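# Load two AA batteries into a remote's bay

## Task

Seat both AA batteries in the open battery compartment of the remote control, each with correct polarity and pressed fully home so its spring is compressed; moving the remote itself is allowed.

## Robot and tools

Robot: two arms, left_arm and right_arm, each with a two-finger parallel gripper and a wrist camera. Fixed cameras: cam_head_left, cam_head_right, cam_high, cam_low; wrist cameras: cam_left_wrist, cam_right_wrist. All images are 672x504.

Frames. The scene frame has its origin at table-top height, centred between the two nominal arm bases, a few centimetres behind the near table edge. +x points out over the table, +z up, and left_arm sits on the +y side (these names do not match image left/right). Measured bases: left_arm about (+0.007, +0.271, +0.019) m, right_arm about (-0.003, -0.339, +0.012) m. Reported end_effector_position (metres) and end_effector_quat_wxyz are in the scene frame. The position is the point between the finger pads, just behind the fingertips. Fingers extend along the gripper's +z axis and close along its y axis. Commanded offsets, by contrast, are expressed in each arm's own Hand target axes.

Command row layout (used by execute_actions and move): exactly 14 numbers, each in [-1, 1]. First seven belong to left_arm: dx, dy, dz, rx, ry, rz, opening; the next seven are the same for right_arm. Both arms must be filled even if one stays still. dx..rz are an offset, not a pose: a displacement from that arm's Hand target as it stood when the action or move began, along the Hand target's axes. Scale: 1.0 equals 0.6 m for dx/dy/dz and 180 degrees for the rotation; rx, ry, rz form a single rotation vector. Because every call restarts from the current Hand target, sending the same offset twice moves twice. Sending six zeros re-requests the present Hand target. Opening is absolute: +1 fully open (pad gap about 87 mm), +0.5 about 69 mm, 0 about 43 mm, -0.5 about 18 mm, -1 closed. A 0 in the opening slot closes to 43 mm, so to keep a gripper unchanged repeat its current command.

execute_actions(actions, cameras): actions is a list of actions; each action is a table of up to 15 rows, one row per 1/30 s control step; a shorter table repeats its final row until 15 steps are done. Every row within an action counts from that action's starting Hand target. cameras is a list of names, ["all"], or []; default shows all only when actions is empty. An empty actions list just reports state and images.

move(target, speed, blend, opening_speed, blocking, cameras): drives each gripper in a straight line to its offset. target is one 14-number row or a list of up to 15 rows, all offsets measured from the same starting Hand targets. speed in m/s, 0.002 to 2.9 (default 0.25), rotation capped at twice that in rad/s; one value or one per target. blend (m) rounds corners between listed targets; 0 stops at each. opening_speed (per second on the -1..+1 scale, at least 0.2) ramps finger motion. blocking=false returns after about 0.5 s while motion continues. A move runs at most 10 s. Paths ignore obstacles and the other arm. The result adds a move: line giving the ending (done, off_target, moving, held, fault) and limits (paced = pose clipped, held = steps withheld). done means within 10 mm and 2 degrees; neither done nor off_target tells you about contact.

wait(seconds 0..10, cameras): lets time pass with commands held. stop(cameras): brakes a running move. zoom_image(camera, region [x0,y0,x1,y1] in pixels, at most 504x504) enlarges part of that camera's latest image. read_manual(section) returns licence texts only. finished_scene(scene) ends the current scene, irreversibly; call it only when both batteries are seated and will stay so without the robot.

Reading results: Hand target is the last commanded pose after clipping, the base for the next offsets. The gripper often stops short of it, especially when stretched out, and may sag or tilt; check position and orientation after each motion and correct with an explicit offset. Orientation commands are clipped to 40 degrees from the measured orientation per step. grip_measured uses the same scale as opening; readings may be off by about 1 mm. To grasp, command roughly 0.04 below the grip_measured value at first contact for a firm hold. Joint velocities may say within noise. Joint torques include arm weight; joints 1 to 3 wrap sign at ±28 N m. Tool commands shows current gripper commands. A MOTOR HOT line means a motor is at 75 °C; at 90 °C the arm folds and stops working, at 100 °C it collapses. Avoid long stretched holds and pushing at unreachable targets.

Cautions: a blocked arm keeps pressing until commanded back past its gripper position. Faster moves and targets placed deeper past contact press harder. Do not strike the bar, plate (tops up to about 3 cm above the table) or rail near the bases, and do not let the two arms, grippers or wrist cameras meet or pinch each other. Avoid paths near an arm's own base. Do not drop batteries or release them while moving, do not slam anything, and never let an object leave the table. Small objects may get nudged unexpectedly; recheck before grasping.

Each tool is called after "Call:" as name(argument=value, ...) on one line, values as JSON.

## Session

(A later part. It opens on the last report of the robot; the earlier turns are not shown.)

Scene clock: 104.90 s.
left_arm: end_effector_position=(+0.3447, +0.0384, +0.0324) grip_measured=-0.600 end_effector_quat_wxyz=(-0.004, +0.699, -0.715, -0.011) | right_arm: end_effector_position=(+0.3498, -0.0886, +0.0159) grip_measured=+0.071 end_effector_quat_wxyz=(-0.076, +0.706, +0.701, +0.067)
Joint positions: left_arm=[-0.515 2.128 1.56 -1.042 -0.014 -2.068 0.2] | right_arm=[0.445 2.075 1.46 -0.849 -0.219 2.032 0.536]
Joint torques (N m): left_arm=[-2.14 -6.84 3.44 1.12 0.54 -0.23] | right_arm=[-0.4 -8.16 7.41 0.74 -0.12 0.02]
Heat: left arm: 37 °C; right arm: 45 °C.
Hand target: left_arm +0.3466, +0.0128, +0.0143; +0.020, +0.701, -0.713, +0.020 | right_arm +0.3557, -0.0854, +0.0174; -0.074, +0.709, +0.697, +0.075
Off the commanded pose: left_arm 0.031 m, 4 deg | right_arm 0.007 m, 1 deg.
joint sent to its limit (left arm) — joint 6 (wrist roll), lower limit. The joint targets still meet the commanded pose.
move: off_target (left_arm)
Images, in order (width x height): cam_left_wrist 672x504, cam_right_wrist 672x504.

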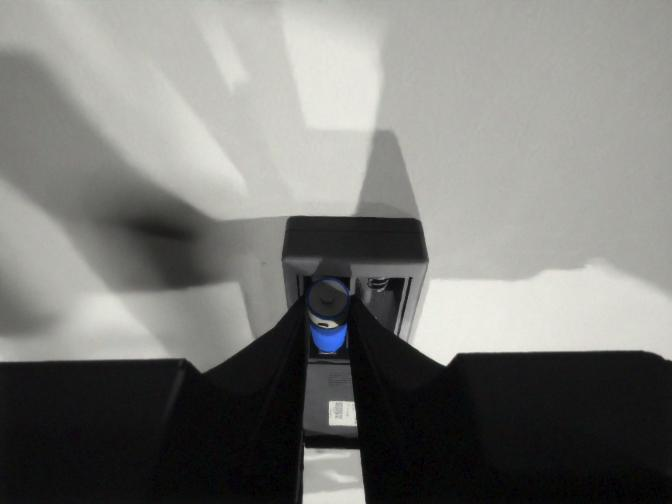

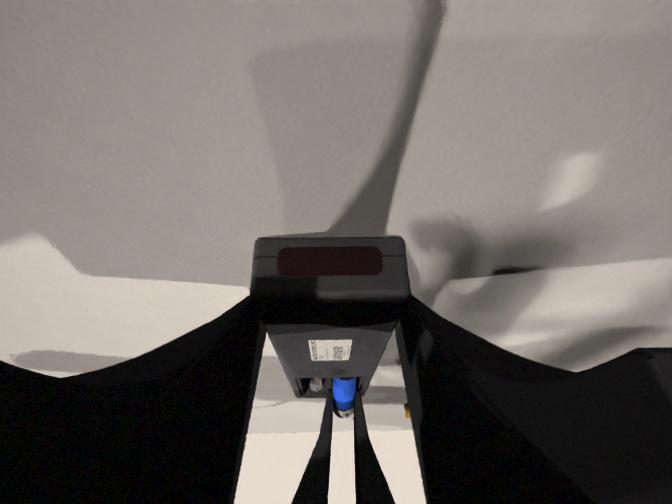

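Call:
move(target=[0.008,0,0.005,0,0.06,0,-0.78,0,0,0,0,0,0,0.02], speed=0.05, cameras=["cam_left_wrist","cam_right_wrist"])

Call:
zoom_image(camera="cam_left_wrist", region=[230, 180, 480, 390])

Call:
zoom_image(camera="cam_right_wrist", region=[240, 330, 430, 470])

Scene clock: 108.30 s.
left_arm: end_effector_position=(+0.3458, +0.0347, +0.0320) grip_measured=-0.600 end_effector_quat_wxyz=(+0.067, +0.712, -0.696, +0.057) | right_arm: end_effector_position=(+0.3502, -0.0914, +0.0154) grip_measured=+0.071 end_effector_quat_wxyz=(-0.073, +0.706, +0.701, +0.065)
Joint positions: left_arm=[-0.447 2.068 1.42 -0.876 0.161 -2.051 0.2] | right_arm=[0.441 2.075 1.46 -0.853 -0.214 2.027 0.536]
Joint torques (N m): left_arm=[-3.43 -5.33 3.1 1.26 0.48 -0.02] | right_arm=[0.06 -7.94 7.66 0.84 -0.16 0.12]
Heat: left arm: 37 °C; right arm: 45 °C.
Hand target: left_arm +0.3464, +0.0078, +0.0115; +0.087, +0.696, -0.708, +0.086 | right_arm +0.3557, -0.0855, +0.0173; -0.074, +0.710, +0.697, +0.075
Off the commanded pose: left_arm 0.034 m, 5 deg | right_arm 0.008 m, 1 deg.
move: off_target (left_arm)
Images, in order (width x height): cam_left_wrist 672x504, cam_right_wrist 672x504.

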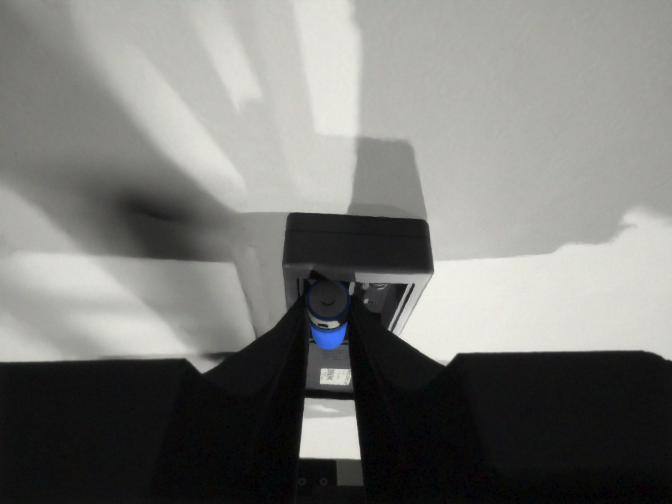

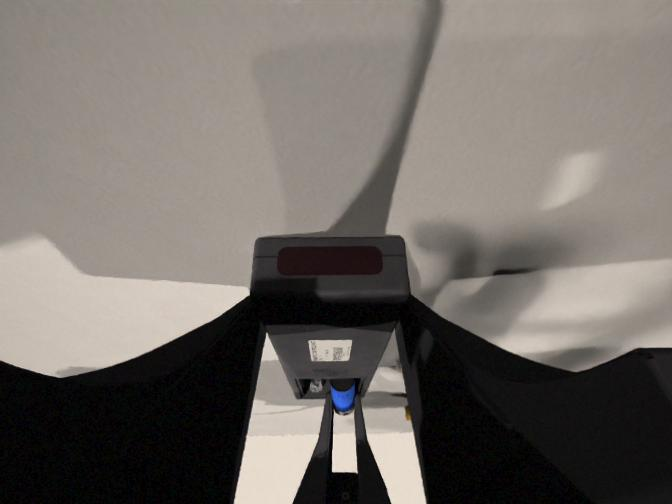

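Scaled by 2.016.

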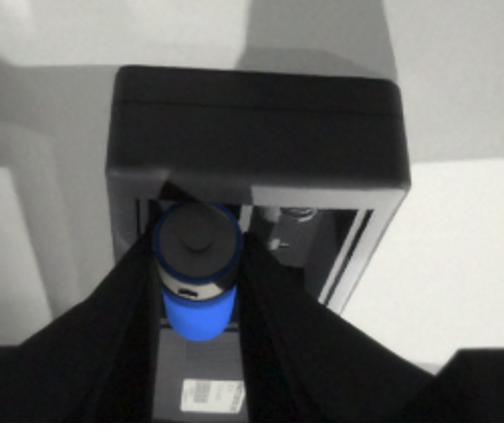

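Scaled by 2.653.

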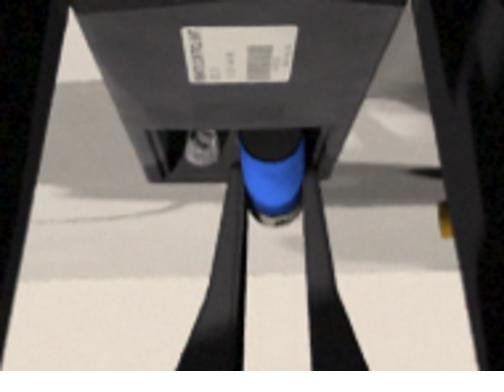

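Call:
move(target=[-0.039,0,-0.033,0,0,0,-0.78,0,0,0,0,0,0,0.02], speed=0.05, cameras=["cam_left_wrist","cam_right_wrist"])

Call:
zoom_image(camera="cam_left_wrist", region=[230, 180, 480, 390])

Call:
zoom_image(camera="cam_right_wrist", region=[240, 330, 430, 470])

Scene clock: 110.63 s.
left_arm: end_effector_position=(+0.3463, +0.0369, +0.0325) grip_measured=-0.600 end_effector_quat_wxyz=(+0.095, +0.703, -0.700, +0.080) | right_arm: end_effector_position=(+0.3502, -0.0914, +0.0154) grip_measured=+0.071 end_effector_quat_wxyz=(-0.073, +0.706, +0.701, +0.065)
Joint positions: left_arm=[-0.41 2.058 1.382 -0.831 0.233 -2 0.2] | right_arm=[0.441 2.075 1.46 -0.853 -0.214 2.027 0.536]
Joint torques (N m): left_arm=[-0.73 -8.72 4.18 0.64 -0.13 0.08] | right_arm=[0.01 -7.98 7.45 0.79 -0.13 0.09]
Heat: left arm: 37 °C; right arm: 45 °C.
Hand target: left_arm +0.3469, +0.0354, +0.0251; +0.087, +0.696, -0.708, +0.086 | right_arm +0.3557, -0.0855, +0.0173; -0.074, +0.710, +0.697, +0.075
Off the commanded pose: left_arm 0.008 m, 2 deg | right_arm 0.008 m, 1 deg.
move: done
Images, in order (width x height): cam_left_wrist 672x504, cam_right_wrist 672x504.

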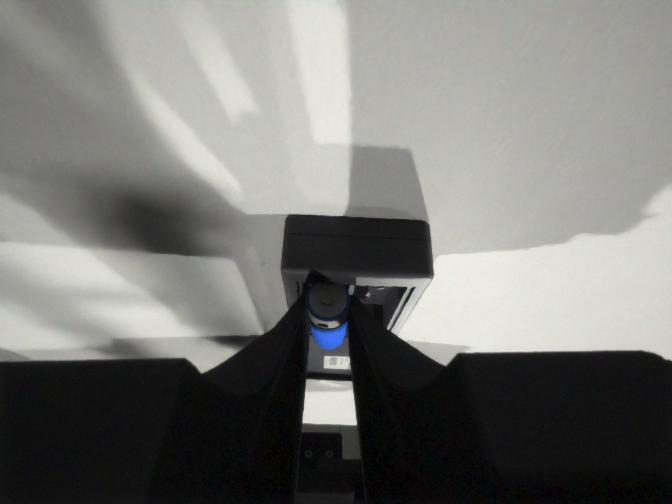

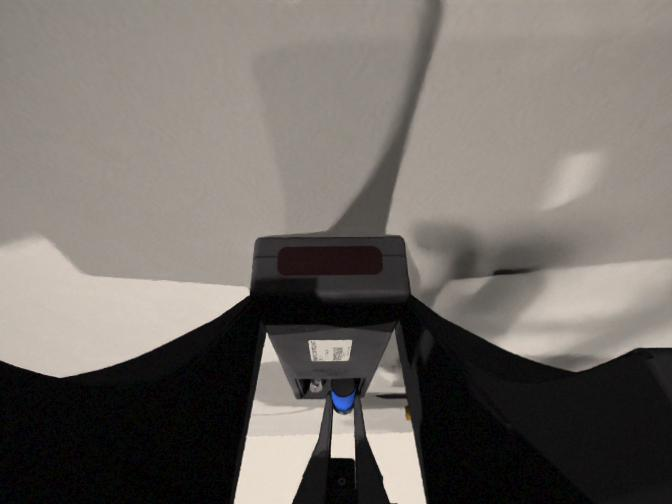

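Scaled by 2.016.

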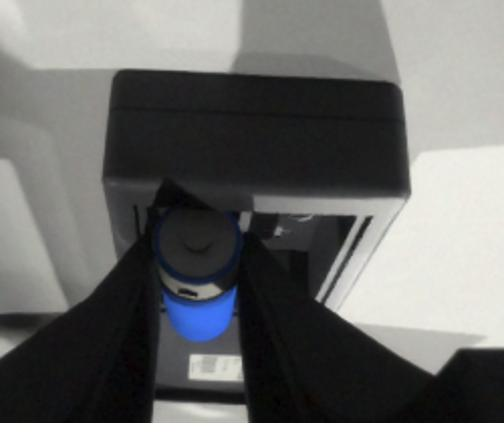

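Scaled by 2.653.

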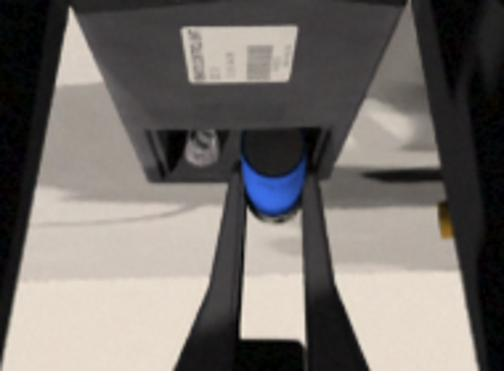

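Call:
execute_actions(actions=[])

Call:
zoom_image(camera="cam_low", region=[230, 160, 440, 320])

Call:
zoom_image(camera="cam_right_wrist", region=[310, 360, 380, 430])

Call:
zoom_image(camera="cam_left_wrist", region=[290, 260, 370, 370])

Scene clock: 114.23 s.
left_arm: end_effector_position=(+0.3463, +0.0369, +0.0325) grip_measured=-0.600 end_effector_quat_wxyz=(+0.095, +0.703, -0.700, +0.080) | right_arm: end_effector_position=(+0.3502, -0.0914, +0.0154) grip_measured=+0.071 end_effector_quat_wxyz=(-0.073, +0.706, +0.701, +0.065)
Joint positions: left_arm=[-0.41 2.058 1.382 -0.83 0.233 -2 0.2] | right_arm=[0.441 2.075 1.46 -0.853 -0.214 2.027 0.536]
Joint velocities: within noise
Joint torques (N m): left_arm=[-0.79 -8.8 4.26 0.68 -0.07 0.12] | right_arm=[0.32 -8.05 7.32 0.77 -0.18 0.1]
Heat: left arm: 36 °C; right arm: 46 °C.
Hand target: left_arm +0.3469, +0.0354, +0.0251; +0.087, +0.696, -0.708, +0.086 | right_arm +0.3557, -0.0855, +0.0173; -0.074, +0.710, +0.697, +0.075
Tool commands: left_gripper/opening=-0.78 right_gripper/opening=+0.02
Off the commanded pose: left_arm 0.008 m, 2 deg | right_arm 0.008 m, 1 deg.

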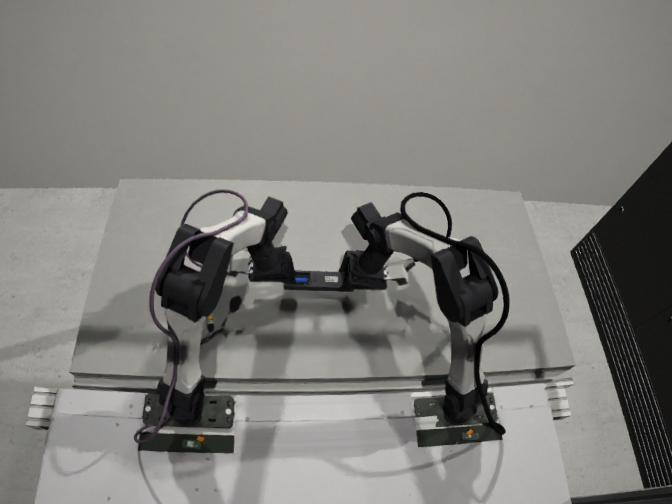

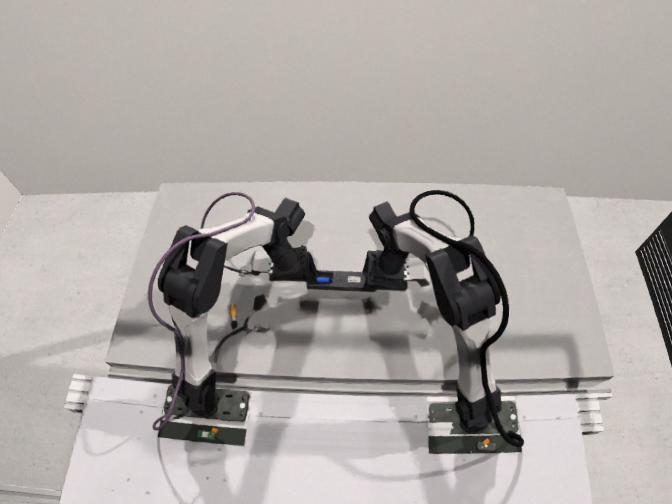

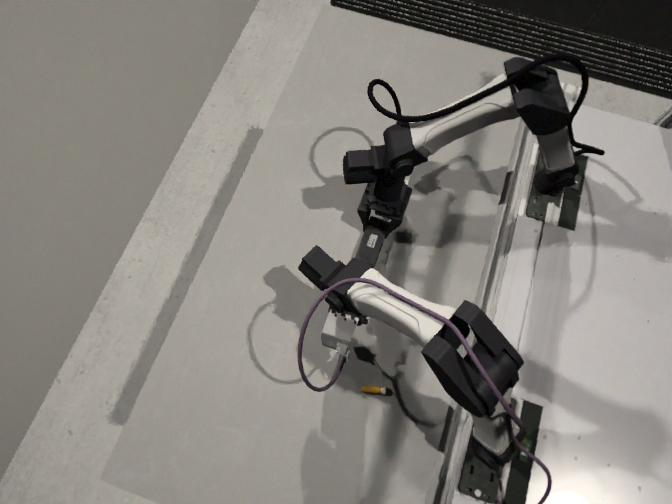

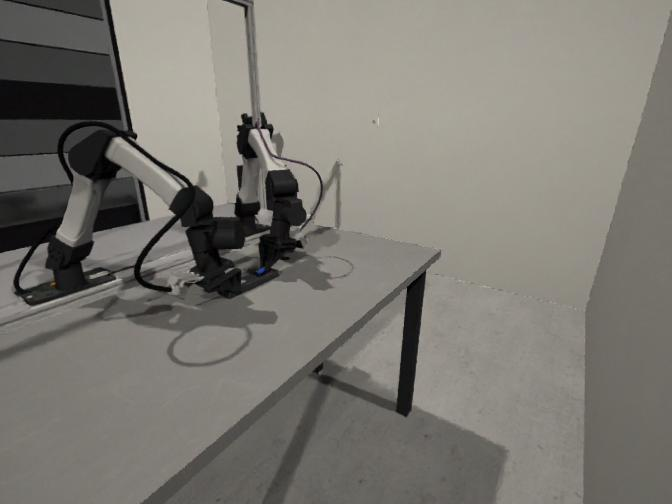

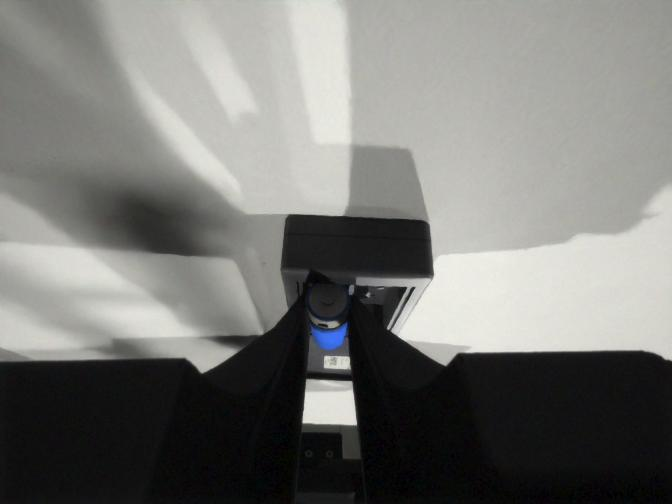

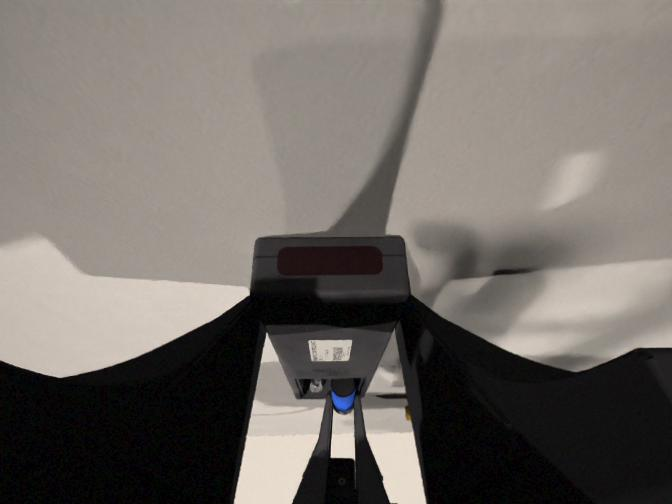

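Scaled by 2.400.

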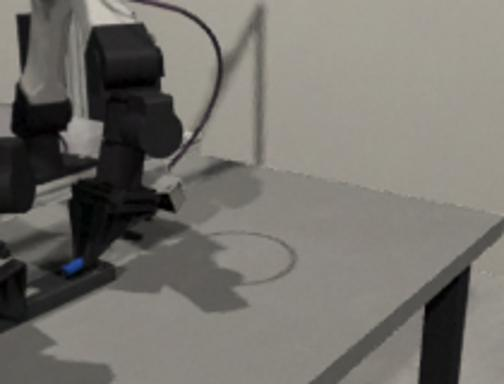

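Scaled by 7.200.

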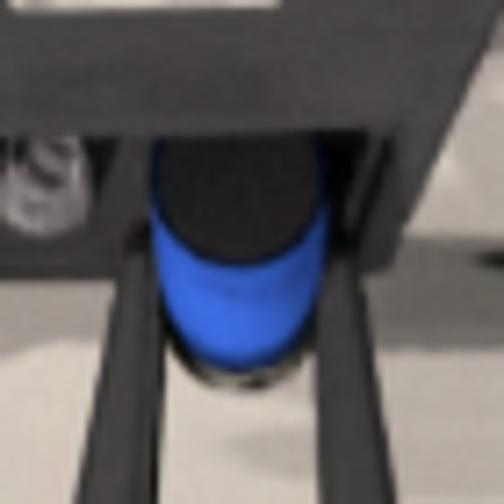

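Scaled by 4.582.

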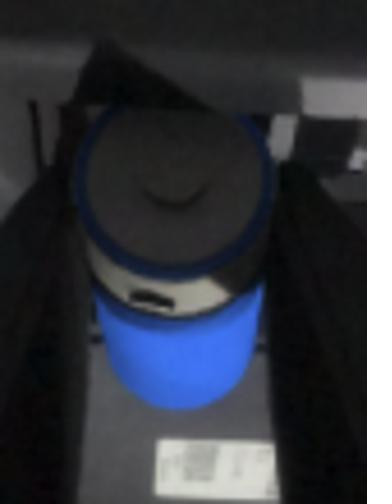

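Call:
move(target=[[-0.0163,0,-0.035,0,-0.06,0,-0.78,0,0,0,0,0,0,0.02],[-0.0178,0,-0.016,0,-0.11,0,-0.78,0,0,0,0,0,0,0.02]], speed=0.08, cameras=["cam_left_wrist","cam_right_wrist"])

Call:
zoom_image(camera="cam_left_wrist", region=[270, 220, 390, 390])

Call:
zoom_image(camera="cam_right_wrist", region=[290, 360, 400, 430])

Scene clock: 120.13 s.
left_arm: end_effector_position=(+0.3431, +0.0475, +0.0349) grip_measured=-0.600 end_effector_quat_wxyz=(-0.024, +0.696, -0.717, -0.029) | right_arm: end_effector_position=(+0.3500, -0.0893, +0.0157) grip_measured=+0.071 end_effector_quat_wxyz=(-0.074, +0.706, +0.701, +0.066)
Joint positions: left_arm=[-0.518 2.123 1.569 -1.079 -0.062 -2.066 0.2] | right_arm=[0.445 2.075 1.46 -0.85 -0.216 2.032 0.536]
Joint torques (N m): left_arm=[-0.73 -8.16 8.01 0.01 -0.39 -0.18] | right_arm=[-0.08 -8.27 7.51 0.73 -0.16 0.03]
Heat: left arm: 36 °C; right arm: 46 °C.
Hand target: left_arm +0.3471, +0.0481, +0.0319; -0.036, +0.700, -0.712, -0.035 | right_arm +0.3556, -0.0854, +0.0173; -0.074, +0.709, +0.697, +0.075
Off the commanded pose: left_arm 0.005 m, 2 deg | right_arm 0.007 m, 1 deg.
move: done
Images, in order (width x height): cam_left_wrist 672x504, cam_right_wrist 672x504.

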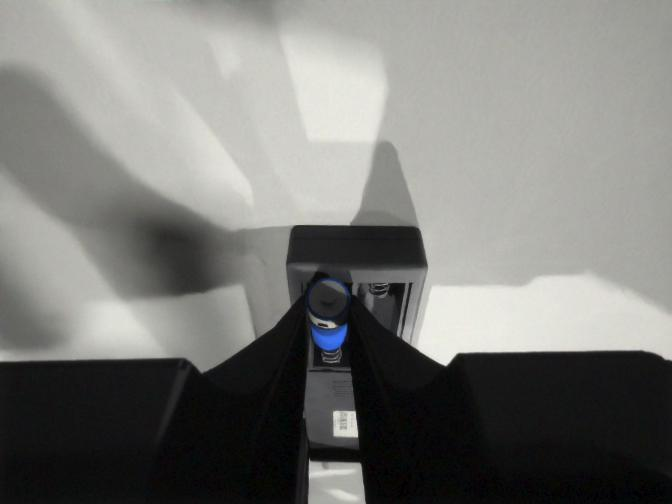

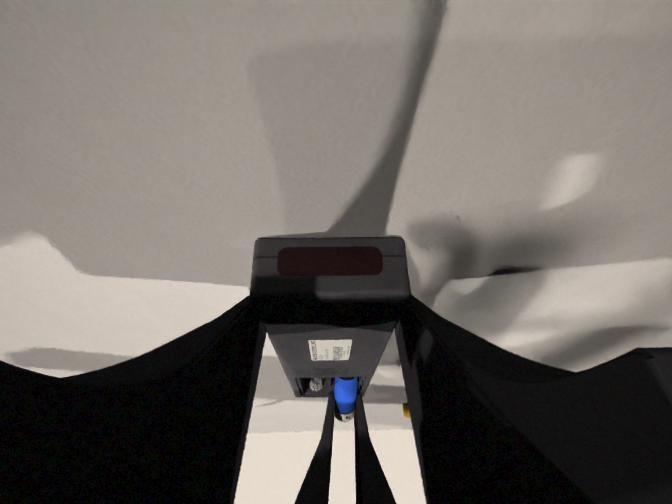

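Scaled by 2.965.

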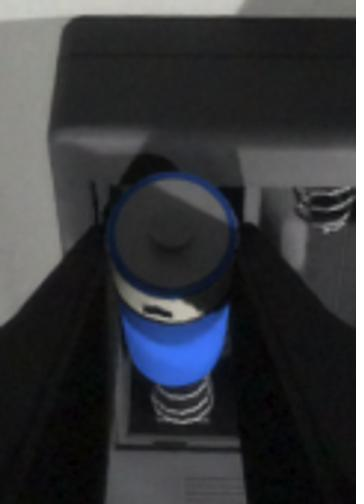

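Scaled by 4.582.

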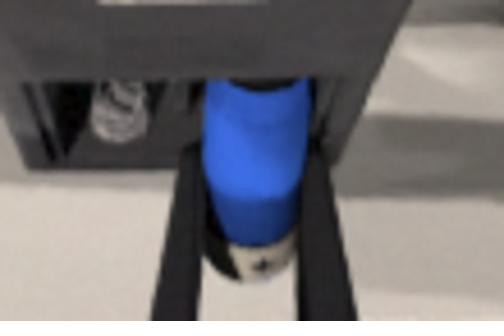

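Call:
move(target=[[0,0,0.003,0,-0.03,0,-0.78,0,0,0,0,0,0,0.02],[0,0,0.003,0,-0.03,0,-0.4,0,0,0,0,0,0,0.02],[0,0,-0.03,0,-0.03,0,-0.4,0,0,0,0,0,0,0.02]], speed=0.06, opening_speed=0.3, cameras=["cam_left_wrist","cam_right_wrist"])

Call:
zoom_image(camera="cam_left_wrist", region=[270, 220, 390, 390])

Call:
zoom_image(camera="cam_right_wrist", region=[290, 360, 400, 430])

Scene clock: 125.00 s.
left_arm: end_effector_position=(+0.3422, +0.0486, +0.0444) grip_measured=-0.400 end_effector_quat_wxyz=(-0.052, +0.683, -0.726, -0.069) | right_arm: end_effector_position=(+0.3500, -0.0893, +0.0157) grip_measured=+0.071 end_effector_quat_wxyz=(-0.074, +0.706, +0.701, +0.066)
Joint positions: left_arm=[-0.55 2.171 1.69 -1.216 -0.136 -2.073 0.3] | right_arm=[0.445 2.075 1.46 -0.85 -0.216 2.032 0.536]
Joint torques (N m): left_arm=[-0.8 -9.92 8.62 -0.16 -0.27 -0.09] | right_arm=[-0.24 -8.14 7.3 0.75 -0.22 0.04]
Heat: left arm: 36 °C; right arm: 46 °C.
Hand target: left_arm +0.3471, +0.0463, +0.0498; -0.070, +0.698, -0.710, -0.068 | right_arm +0.3556, -0.0854, +0.0173; -0.074, +0.709, +0.697, +0.075
Off the commanded pose: left_arm 0.008 m, 3 deg | right_arm 0.007 m, 1 deg.
joint sent to its limit (left arm) — joint 6 (wrist roll), lower limit. The joint targets still meet the commanded pose.
move: off_target (left_arm); target 2's new opening was sent with left_arm's hand 0.006 m and 4 deg from that target
Images, in order (width x height): cam_left_wrist 672x504, cam_right_wrist 672x504.

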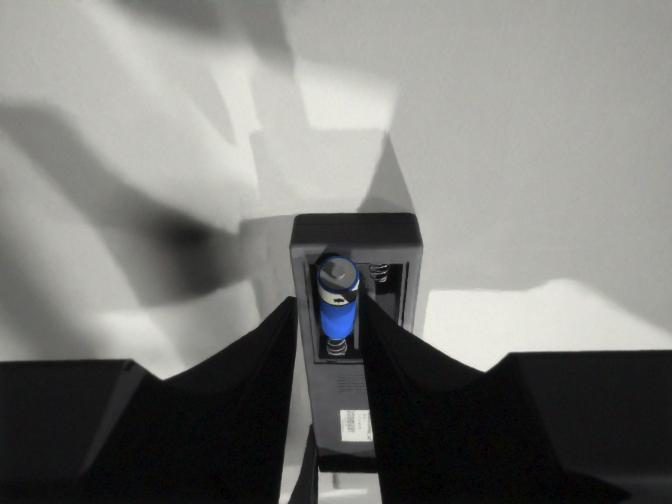

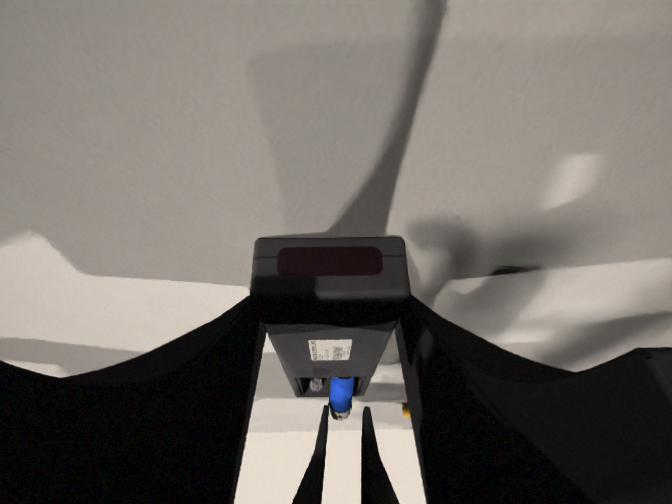

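Scaled by 2.965.

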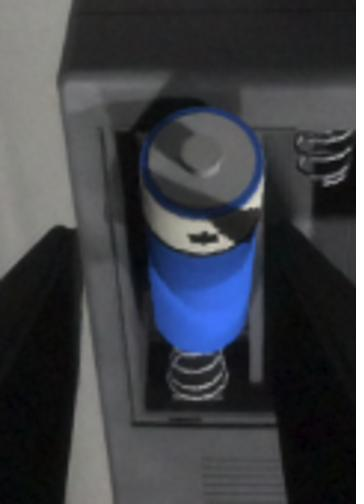

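Scaled by 4.582.

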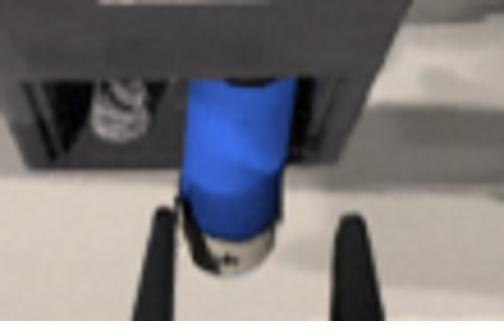

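Call:
move(target=[[-0.008,0,-0.041,0,0,0,-0.4,0,0,0,0,0,0,0.02],[-0.0745,0,-0.016,0,0.089,0,-0.8,0,0,0,0,0,0,0.02]], speed=0.12, cameras=["cam_left_wrist","cam_right_wrist"])

Call:
zoom_image(camera="cam_left_wrist", region=[270, 220, 390, 390])

Scene clock: 129.97 s.
left_arm: end_effector_position=(+0.3440, +0.0909, +0.0538) grip_measured=-0.800 end_effector_quat_wxyz=(+0.035, +0.705, -0.708, +0.006) | right_arm: end_effector_position=(+0.3500, -0.0893, +0.0157) grip_measured=+0.071 end_effector_quat_wxyz=(-0.074, +0.706, +0.701, +0.066)
Joint positions: left_arm=[-0.353 2.016 1.466 -1.059 0.065 -1.925 0.1] | right_arm=[0.445 2.075 1.46 -0.85 -0.216 2.032 0.536]
Joint torques (N m): left_arm=[-0.17 -12.41 5.96 0.28 0.02 0.11] | right_arm=[-0.24 -7.91 7.53 0.76 -0.14 0.11]
Heat: left arm: 37 °C; right arm: 46 °C.
Hand target: left_arm +0.3478, +0.0882, +0.0679; +0.030, +0.700, -0.713, +0.030 | right_arm +0.3556, -0.0854, +0.0173; -0.074, +0.709, +0.697, +0.075
Off the commanded pose: left_arm 0.015 m, 3 deg | right_arm 0.007 m, 1 deg.
move: off_target (left_arm); target 2's new opening was sent with left_arm's hand 0.015 m and 3 deg from that target
Images, in order (width x height): cam_left_wrist 672x504, cam_right_wrist 672x504.

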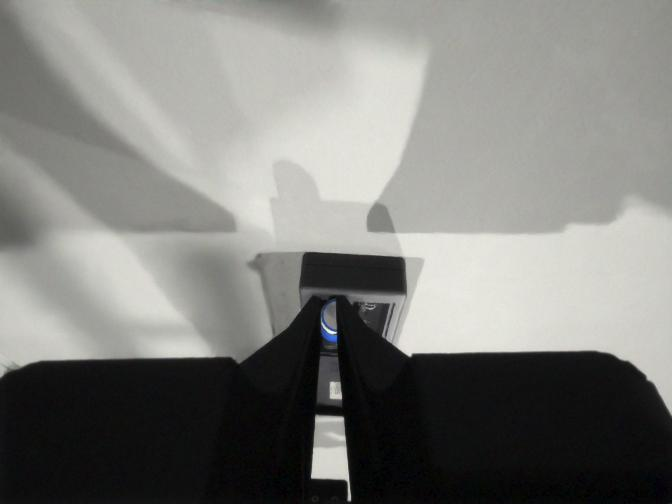

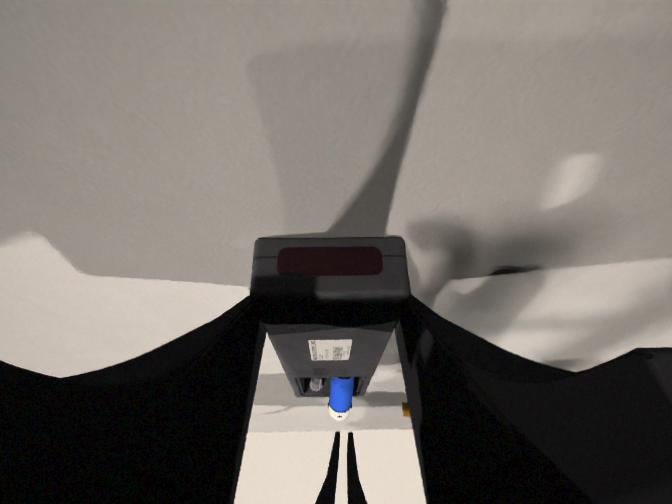

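Scaled by 2.965.

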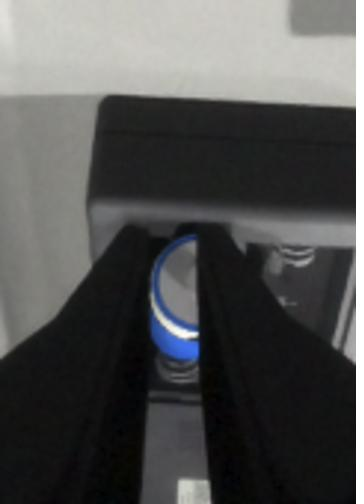

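Call:
move(target=[0.002,-0.0037,0.038,0,0,0,-0.8,0,0,0,0,0,0,0.02], speed=0.08)

Scene clock: 131.73 s.
left_arm: end_effector_position=(+0.3492, +0.0888, +0.0445) grip_measured=-0.800 end_effector_quat_wxyz=(+0.028, +0.705, -0.709, +0.022) | right_arm: end_effector_position=(+0.3500, -0.0893, +0.0157) grip_measured=+0.071 end_effector_quat_wxyz=(-0.074, +0.706, +0.701, +0.066)
Joint positions: left_arm=[-0.353 2.016 1.425 -0.982 0.066 -1.925 0.1] | right_arm=[0.445 2.075 1.46 -0.85 -0.216 2.032 0.536]
Joint torques (N m): left_arm=[-0.58 -9.25 6.16 0.28 0.03 0.08] | right_arm=[-0.1 -8.38 7.41 0.74 -0.12 0.06]
Heat: left arm: 37 °C; right arm: 46 °C.
Hand target: left_arm +0.3500, +0.0851, +0.0452; +0.030, +0.700, -0.713, +0.030 | right_arm +0.3556, -0.0854, +0.0173; -0.074, +0.709, +0.697, +0.075
Off the commanded pose: left_arm 0.004 m, 1 deg | right_arm 0.007 m, 1 deg.
move: done

Call:
move(target=[0.002,0.005,0.015,0,0,0,-0.8,0,0,0,0,0,0,0.02], speed=0.06, cameras=["cam_left_wrist","cam_right_wrist"])

Call:
zoom_image(camera="cam_left_wrist", region=[270, 220, 390, 390])

Call:
zoom_image(camera="cam_right_wrist", region=[290, 360, 400, 450])

Scene clock: 133.40 s.
left_arm: end_effector_position=(+0.3465, +0.0876, +0.0369) grip_measured=-0.800 end_effector_quat_wxyz=(+0.028, +0.703, -0.710, +0.024) | right_arm: end_effector_position=(+0.3500, -0.0893, +0.0157) grip_measured=+0.071 end_effector_quat_wxyz=(-0.074, +0.706, +0.701, +0.066)
Joint positions: left_arm=[-0.358 2.016 1.392 -0.945 0.066 -1.925 0.1] | right_arm=[0.445 2.075 1.46 -0.85 -0.216 2.032 0.536]
Joint torques (N m): left_arm=[-1.03 -8.76 5.79 0.3 0.03 -0.02] | right_arm=[-0.05 -8.25 7.65 0.73 -0.11 0.1]
Heat: left arm: 37 °C; right arm: 46 °C.
Hand target: left_arm +0.3469, +0.0832, +0.0363; +0.030, +0.700, -0.712, +0.030 | right_arm +0.3556, -0.0854, +0.0173; -0.074, +0.709, +0.697, +0.075
Off the commanded pose: left_arm 0.004 m, 1 deg | right_arm 0.007 m, 1 deg.
move: done
Images, in order (width x height): cam_left_wrist 672x504, cam_right_wrist 672x504.

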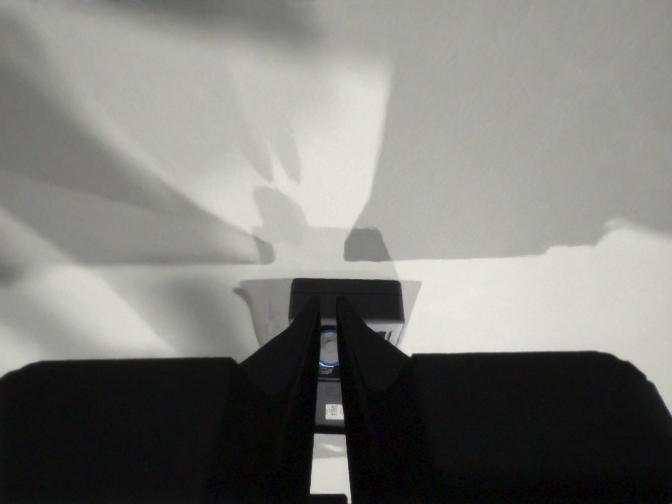

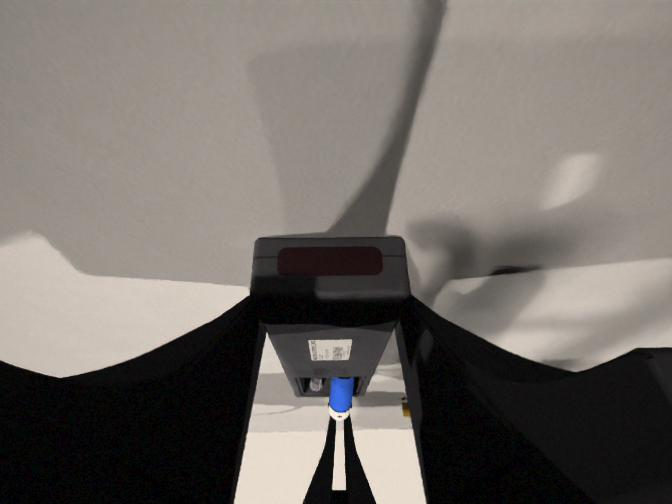

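Scaled by 2.965.

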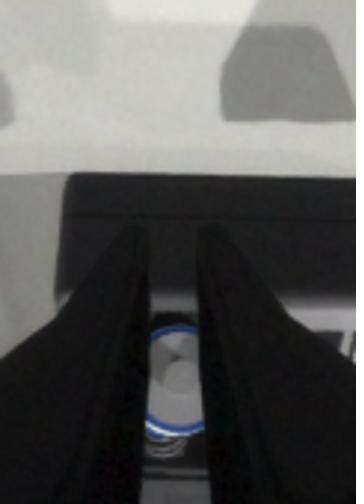

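Scaled by 4.582.

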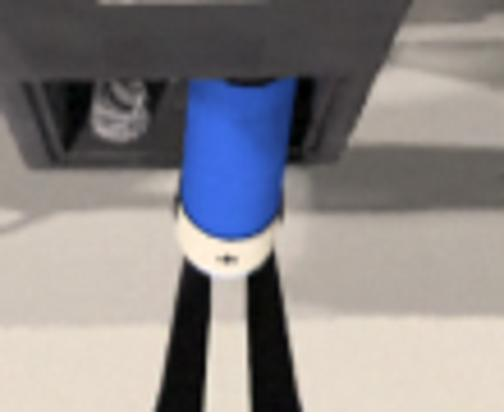

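Call:
move(target=[[0.0,-0.003,-0.009,0,0,0,-0.8,0,0,0,0,0,0,0.02],[0.025,-0.003,-0.009,0,0,0,-0.8,0,0,0,0,0,0,0.02]], speed=0.06, cameras=["cam_left_wrist","cam_right_wrist"])

Call:
zoom_image(camera="cam_left_wrist", region=[270, 220, 390, 390])

Call:
zoom_image(camera="cam_right_wrist", region=[290, 360, 400, 450])

Scene clock: 135.83 s.
left_arm: end_effector_position=(+0.3433, +0.0727, +0.0391) grip_measured=-0.800 end_effector_quat_wxyz=(+0.028, +0.695, -0.718, +0.025) | right_arm: end_effector_position=(+0.3500, -0.0893, +0.0157) grip_measured=+0.071 end_effector_quat_wxyz=(-0.074, +0.706, +0.701, +0.066)
Joint positions: left_arm=[-0.397 2.024 1.413 -0.954 0.068 -1.942 0.1] | right_arm=[0.445 2.075 1.46 -0.85 -0.216 2.032 0.536]
Joint torques (N m): left_arm=[-0.68 -8.29 8.9 0.12 0.02 -0.16] | right_arm=[-0.12 -8.24 7.6 0.78 -0.1 0.01]
Heat: left arm: 37 °C; right arm: 47 °C.
Hand target: left_arm +0.3484, +0.0686, +0.0430; +0.030, +0.700, -0.713, +0.030 | right_arm +0.3556, -0.0854, +0.0173; -0.074, +0.709, +0.697, +0.075
Off the commanded pose: left_arm 0.008 m, 1 deg | right_arm 0.007 m, 1 deg.
move: done
Images, in order (width x height): cam_left_wrist 672x504, cam_right_wrist 672x504.

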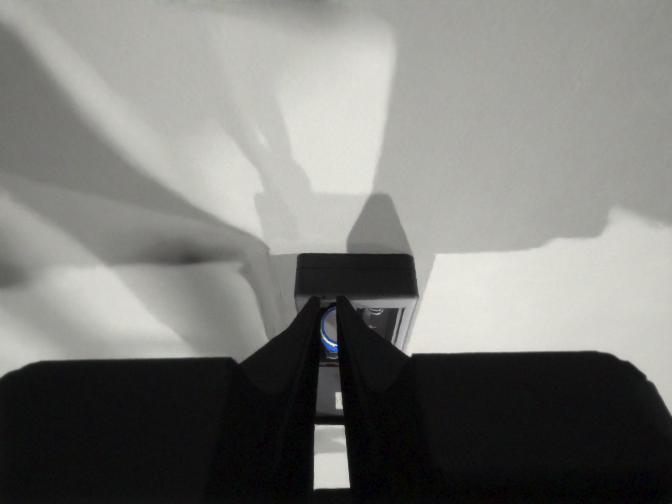

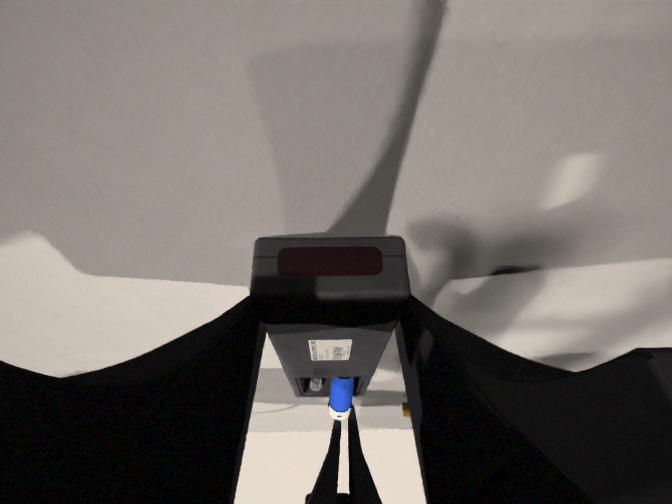

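Scaled by 2.965.

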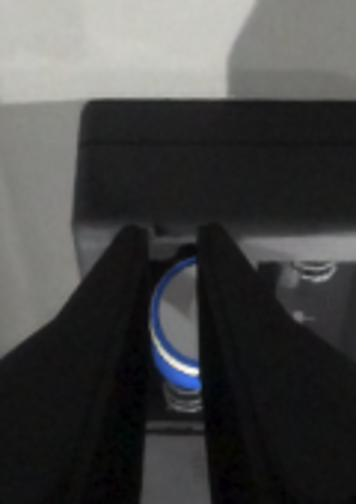

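Scaled by 4.582.

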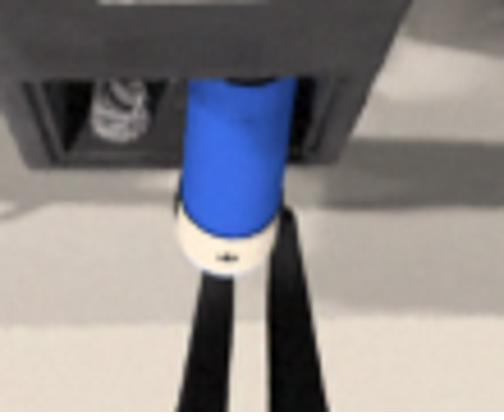

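Call:
move(target=[-0.012,-0.006,0,0,0,0,-0.8,0,0,0,0,0,0,0.02], speed=0.06)

Scene clock: 137.13 s.
left_arm: end_effector_position=(+0.3459, +0.0779, +0.0391) grip_measured=-0.800 end_effector_quat_wxyz=(+0.028, +0.700, -0.713, +0.025) | right_arm: end_effector_position=(+0.3500, -0.0893, +0.0157) grip_measured=+0.071 end_effector_quat_wxyz=(-0.074, +0.706, +0.701, +0.066)
Joint positions: left_arm=[-0.383 2.024 1.413 -0.956 0.068 -1.942 0.1] | right_arm=[0.445 2.075 1.46 -0.85 -0.216 2.032 0.536]
Joint torques (N m): left_arm=[0.06 -7.91 9.36 0.11 0.05 0.08] | right_arm=[-0.2 -8.21 7.58 0.7 -0.16 0.12]
Heat: left arm: 37 °C; right arm: 47 °C.
Hand target: left_arm +0.3522, +0.0758, +0.0424; +0.030, +0.700, -0.713, +0.030 | right_arm +0.3556, -0.0854, +0.0173; -0.074, +0.709, +0.697, +0.075
Off the commanded pose: left_arm 0.007 m, 1 deg | right_arm 0.007 m, 1 deg.
move: done

Call:
move(target=[[0.0,-0.007,0,0,0,0,-0.8,0,0,0,0,0,0,0.02],[0.01,-0.008,0,0,0,0,-0.8,0,0,0,0,0,0,0.02]], speed=0.06, cameras=["cam_left_wrist","cam_right_wrist"])

Call:
zoom_image(camera="cam_left_wrist", region=[270, 220, 390, 390])

Call:
zoom_image(camera="cam_right_wrist", region=[290, 360, 400, 450])

Scene clock: 139.00 s.
left_arm: end_effector_position=(+0.3529, +0.0750, +0.0391) grip_measured=-0.800 end_effector_quat_wxyz=(+0.028, +0.700, -0.713, +0.025) | right_arm: end_effector_position=(+0.3500, -0.0893, +0.0157) grip_measured=+0.071 end_effector_quat_wxyz=(-0.074, +0.706, +0.701, +0.066)
Joint positions: left_arm=[-0.383 2.051 1.452 -0.968 0.068 -1.942 0.1] | right_arm=[0.445 2.075 1.46 -0.85 -0.216 2.032 0.536]
Joint torques (N m): left_arm=[-0.94 -8.25 8.77 0.09 0.04 -0.08] | right_arm=[-0.24 -8.09 7.49 0.73 -0.13 0.07]
Heat: left arm: 37 °C; right arm: 47 °C.
Hand target: left_arm +0.3568, +0.0697, +0.0428; +0.030, +0.700, -0.713, +0.030 | right_arm +0.3556, -0.0854, +0.0173; -0.074, +0.709, +0.697, +0.075
Off the commanded pose: left_arm 0.008 m, 1 deg | right_arm 0.007 m, 1 deg.
move: done
Images, in order (width x height): cam_left_wrist 672x504, cam_right_wrist 672x504.

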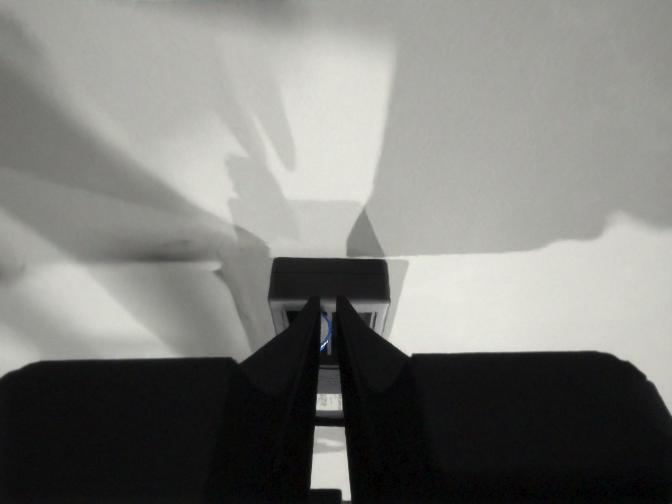

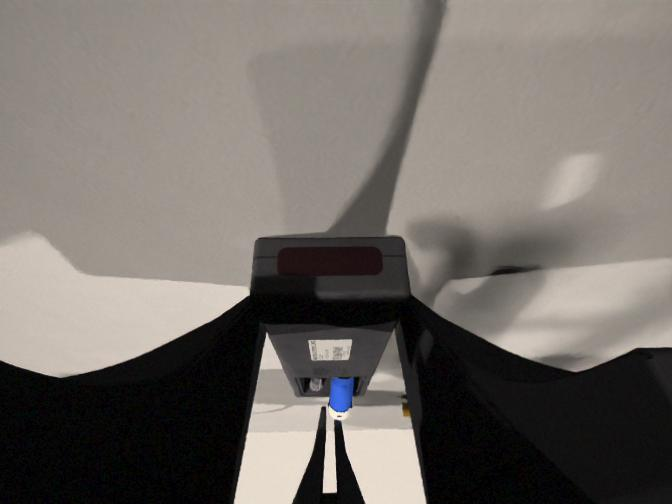

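Scaled by 2.965.

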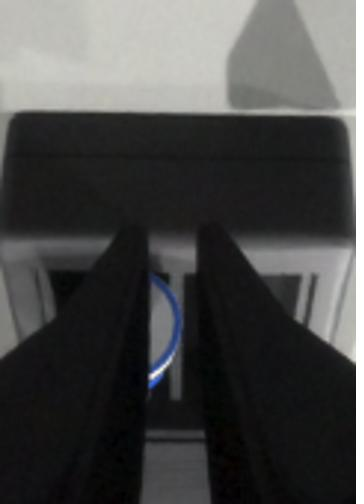

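Scaled by 4.582.

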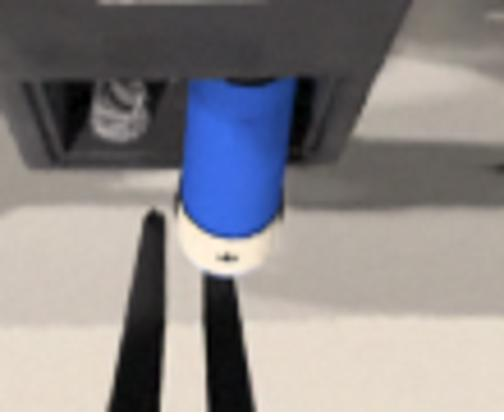

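Call:
move(target=[0.0,0.018,0,0,0,0,-0.8,0,0,0,0,0,0,0.02], speed=0.06)

Scene clock: 140.07 s.
left_arm: end_effector_position=(+0.3433, +0.0748, +0.0328) grip_measured=-0.800 end_effector_quat_wxyz=(+0.033, +0.697, -0.716, +0.013) | right_arm: end_effector_position=(+0.3500, -0.0893, +0.0157) grip_measured=+0.071 end_effector_quat_wxyz=(-0.074, +0.706, +0.701, +0.066)
Joint positions: left_arm=[-0.392 2.051 1.428 -0.969 0.068 -1.942 0.1] | right_arm=[0.445 2.075 1.46 -0.85 -0.216 2.032 0.536]
Joint torques (N m): left_arm=[-0.83 -11.38 6.09 0.23 0.06 -0.14] | right_arm=[0.05 -8.27 7.46 0.68 -0.13 0.11]
Heat: left arm: 37 °C; right arm: 47 °C.
Hand target: left_arm +0.3460, +0.0699, +0.0428; +0.030, +0.700, -0.713, +0.030 | right_arm +0.3556, -0.0854, +0.0173; -0.074, +0.709, +0.697, +0.075
Off the commanded pose: left_arm 0.011 m, 2 deg | right_arm 0.007 m, 1 deg.
move: off_target (left_arm)

Call:
move(target=[0.0,-0.007,-0.008,0,0,0,-0.8,0,0,0,0,0,0,0.02], speed=0.06)

Scene clock: 141.17 s.
left_arm: end_effector_position=(+0.3422, +0.0752, +0.0328) grip_measured=-0.800 end_effector_quat_wxyz=(+0.034, +0.697, -0.716, +0.011) | right_arm: end_effector_position=(+0.3500, -0.0893, +0.0157) grip_measured=+0.071 end_effector_quat_wxyz=(-0.074, +0.706, +0.701, +0.066)
Joint positions: left_arm=[-0.392 2.051 1.428 -0.973 0.068 -1.942 0.1] | right_arm=[0.445 2.075 1.46 -0.85 -0.216 2.032 0.536]
Joint torques (N m): left_arm=[-0.62 -10.89 8.81 0.06 -0.01 -0.14] | right_arm=[-0.1 -8.18 7.47 0.73 -0.13 0.06]
Heat: left arm: 38 °C; right arm: 47 °C.
Hand target: left_arm +0.3502, +0.0703, +0.0476; +0.030, +0.700, -0.713, +0.030 | right_arm +0.3556, -0.0854, +0.0173; -0.074, +0.709, +0.697, +0.075
Off the commanded pose: left_arm 0.018 m, 2 deg | right_arm 0.007 m, 1 deg.
move: off_target (left_arm)

Call:
move(target=[[-0.02,-0.003,-0.035,0,0,0,-0.8,0,0,0,0,0,0,0.02],[-0.001,0.003,0.007,0,0,0,-0.8,0,0,0,0,0,0,0.02]], speed=0.06, cameras=["cam_right_wrist","cam_left_wrist"])

Call:
zoom_image(camera="cam_right_wrist", region=[290, 360, 400, 450])

Call:
zoom_image(camera="cam_left_wrist", region=[270, 220, 390, 390])

Scene clock: 143.87 s.
left_arm: end_effector_position=(+0.3465, +0.0740, +0.0423) grip_measured=-0.800 end_effector_quat_wxyz=(+0.029, +0.696, -0.717, +0.022) | right_arm: end_effector_position=(+0.3500, -0.0893, +0.0157) grip_measured=+0.071 end_effector_quat_wxyz=(-0.074, +0.706, +0.701, +0.066)
Joint positions: left_arm=[-0.391 2.034 1.441 -0.979 0.068 -1.938 0.1] | right_arm=[0.445 2.075 1.46 -0.85 -0.216 2.032 0.536]
Joint torques (N m): left_arm=[-0.69 -9.33 5.91 0.36 0.01 -0.13] | right_arm=[-0.1 -8.18 7.45 0.78 -0.12 0.07]
Heat: left arm: 38 °C; right arm: 47 °C.
Hand target: left_arm +0.3484, +0.0704, +0.0434; +0.030, +0.700, -0.713, +0.030 | right_arm +0.3556, -0.0854, +0.0173; -0.074, +0.709, +0.697, +0.075
Off the commanded pose: left_arm 0.004 m, 1 deg | right_arm 0.007 m, 1 deg.
move: done
Images, in order (width x height): cam_left_wrist 672x504, cam_right_wrist 672x504.

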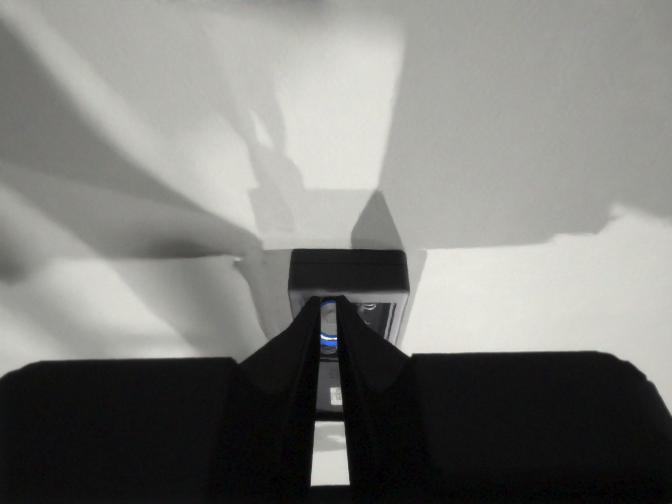

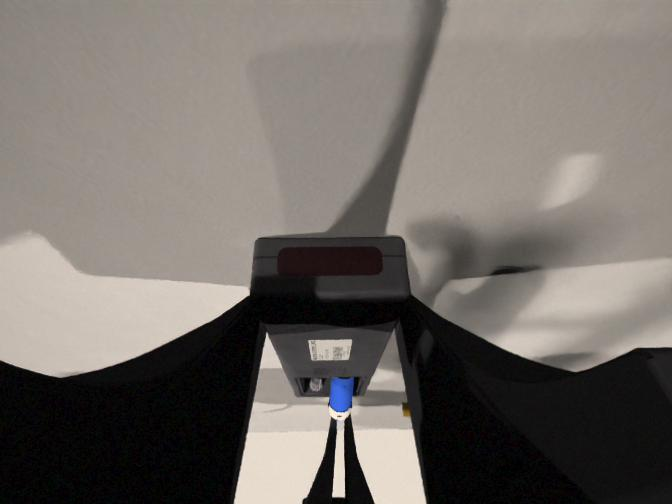

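Scaled by 4.582.

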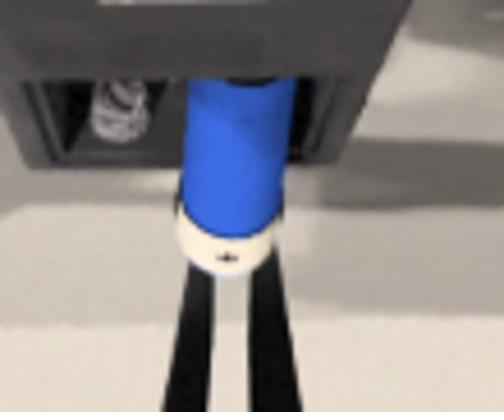

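Scaled by 2.965.

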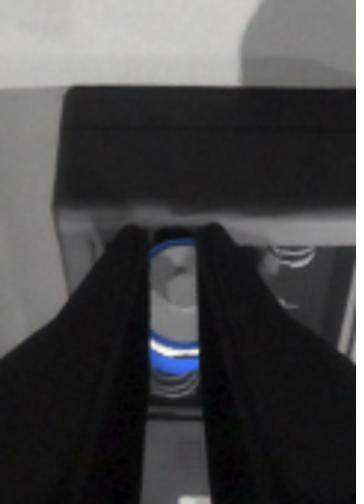

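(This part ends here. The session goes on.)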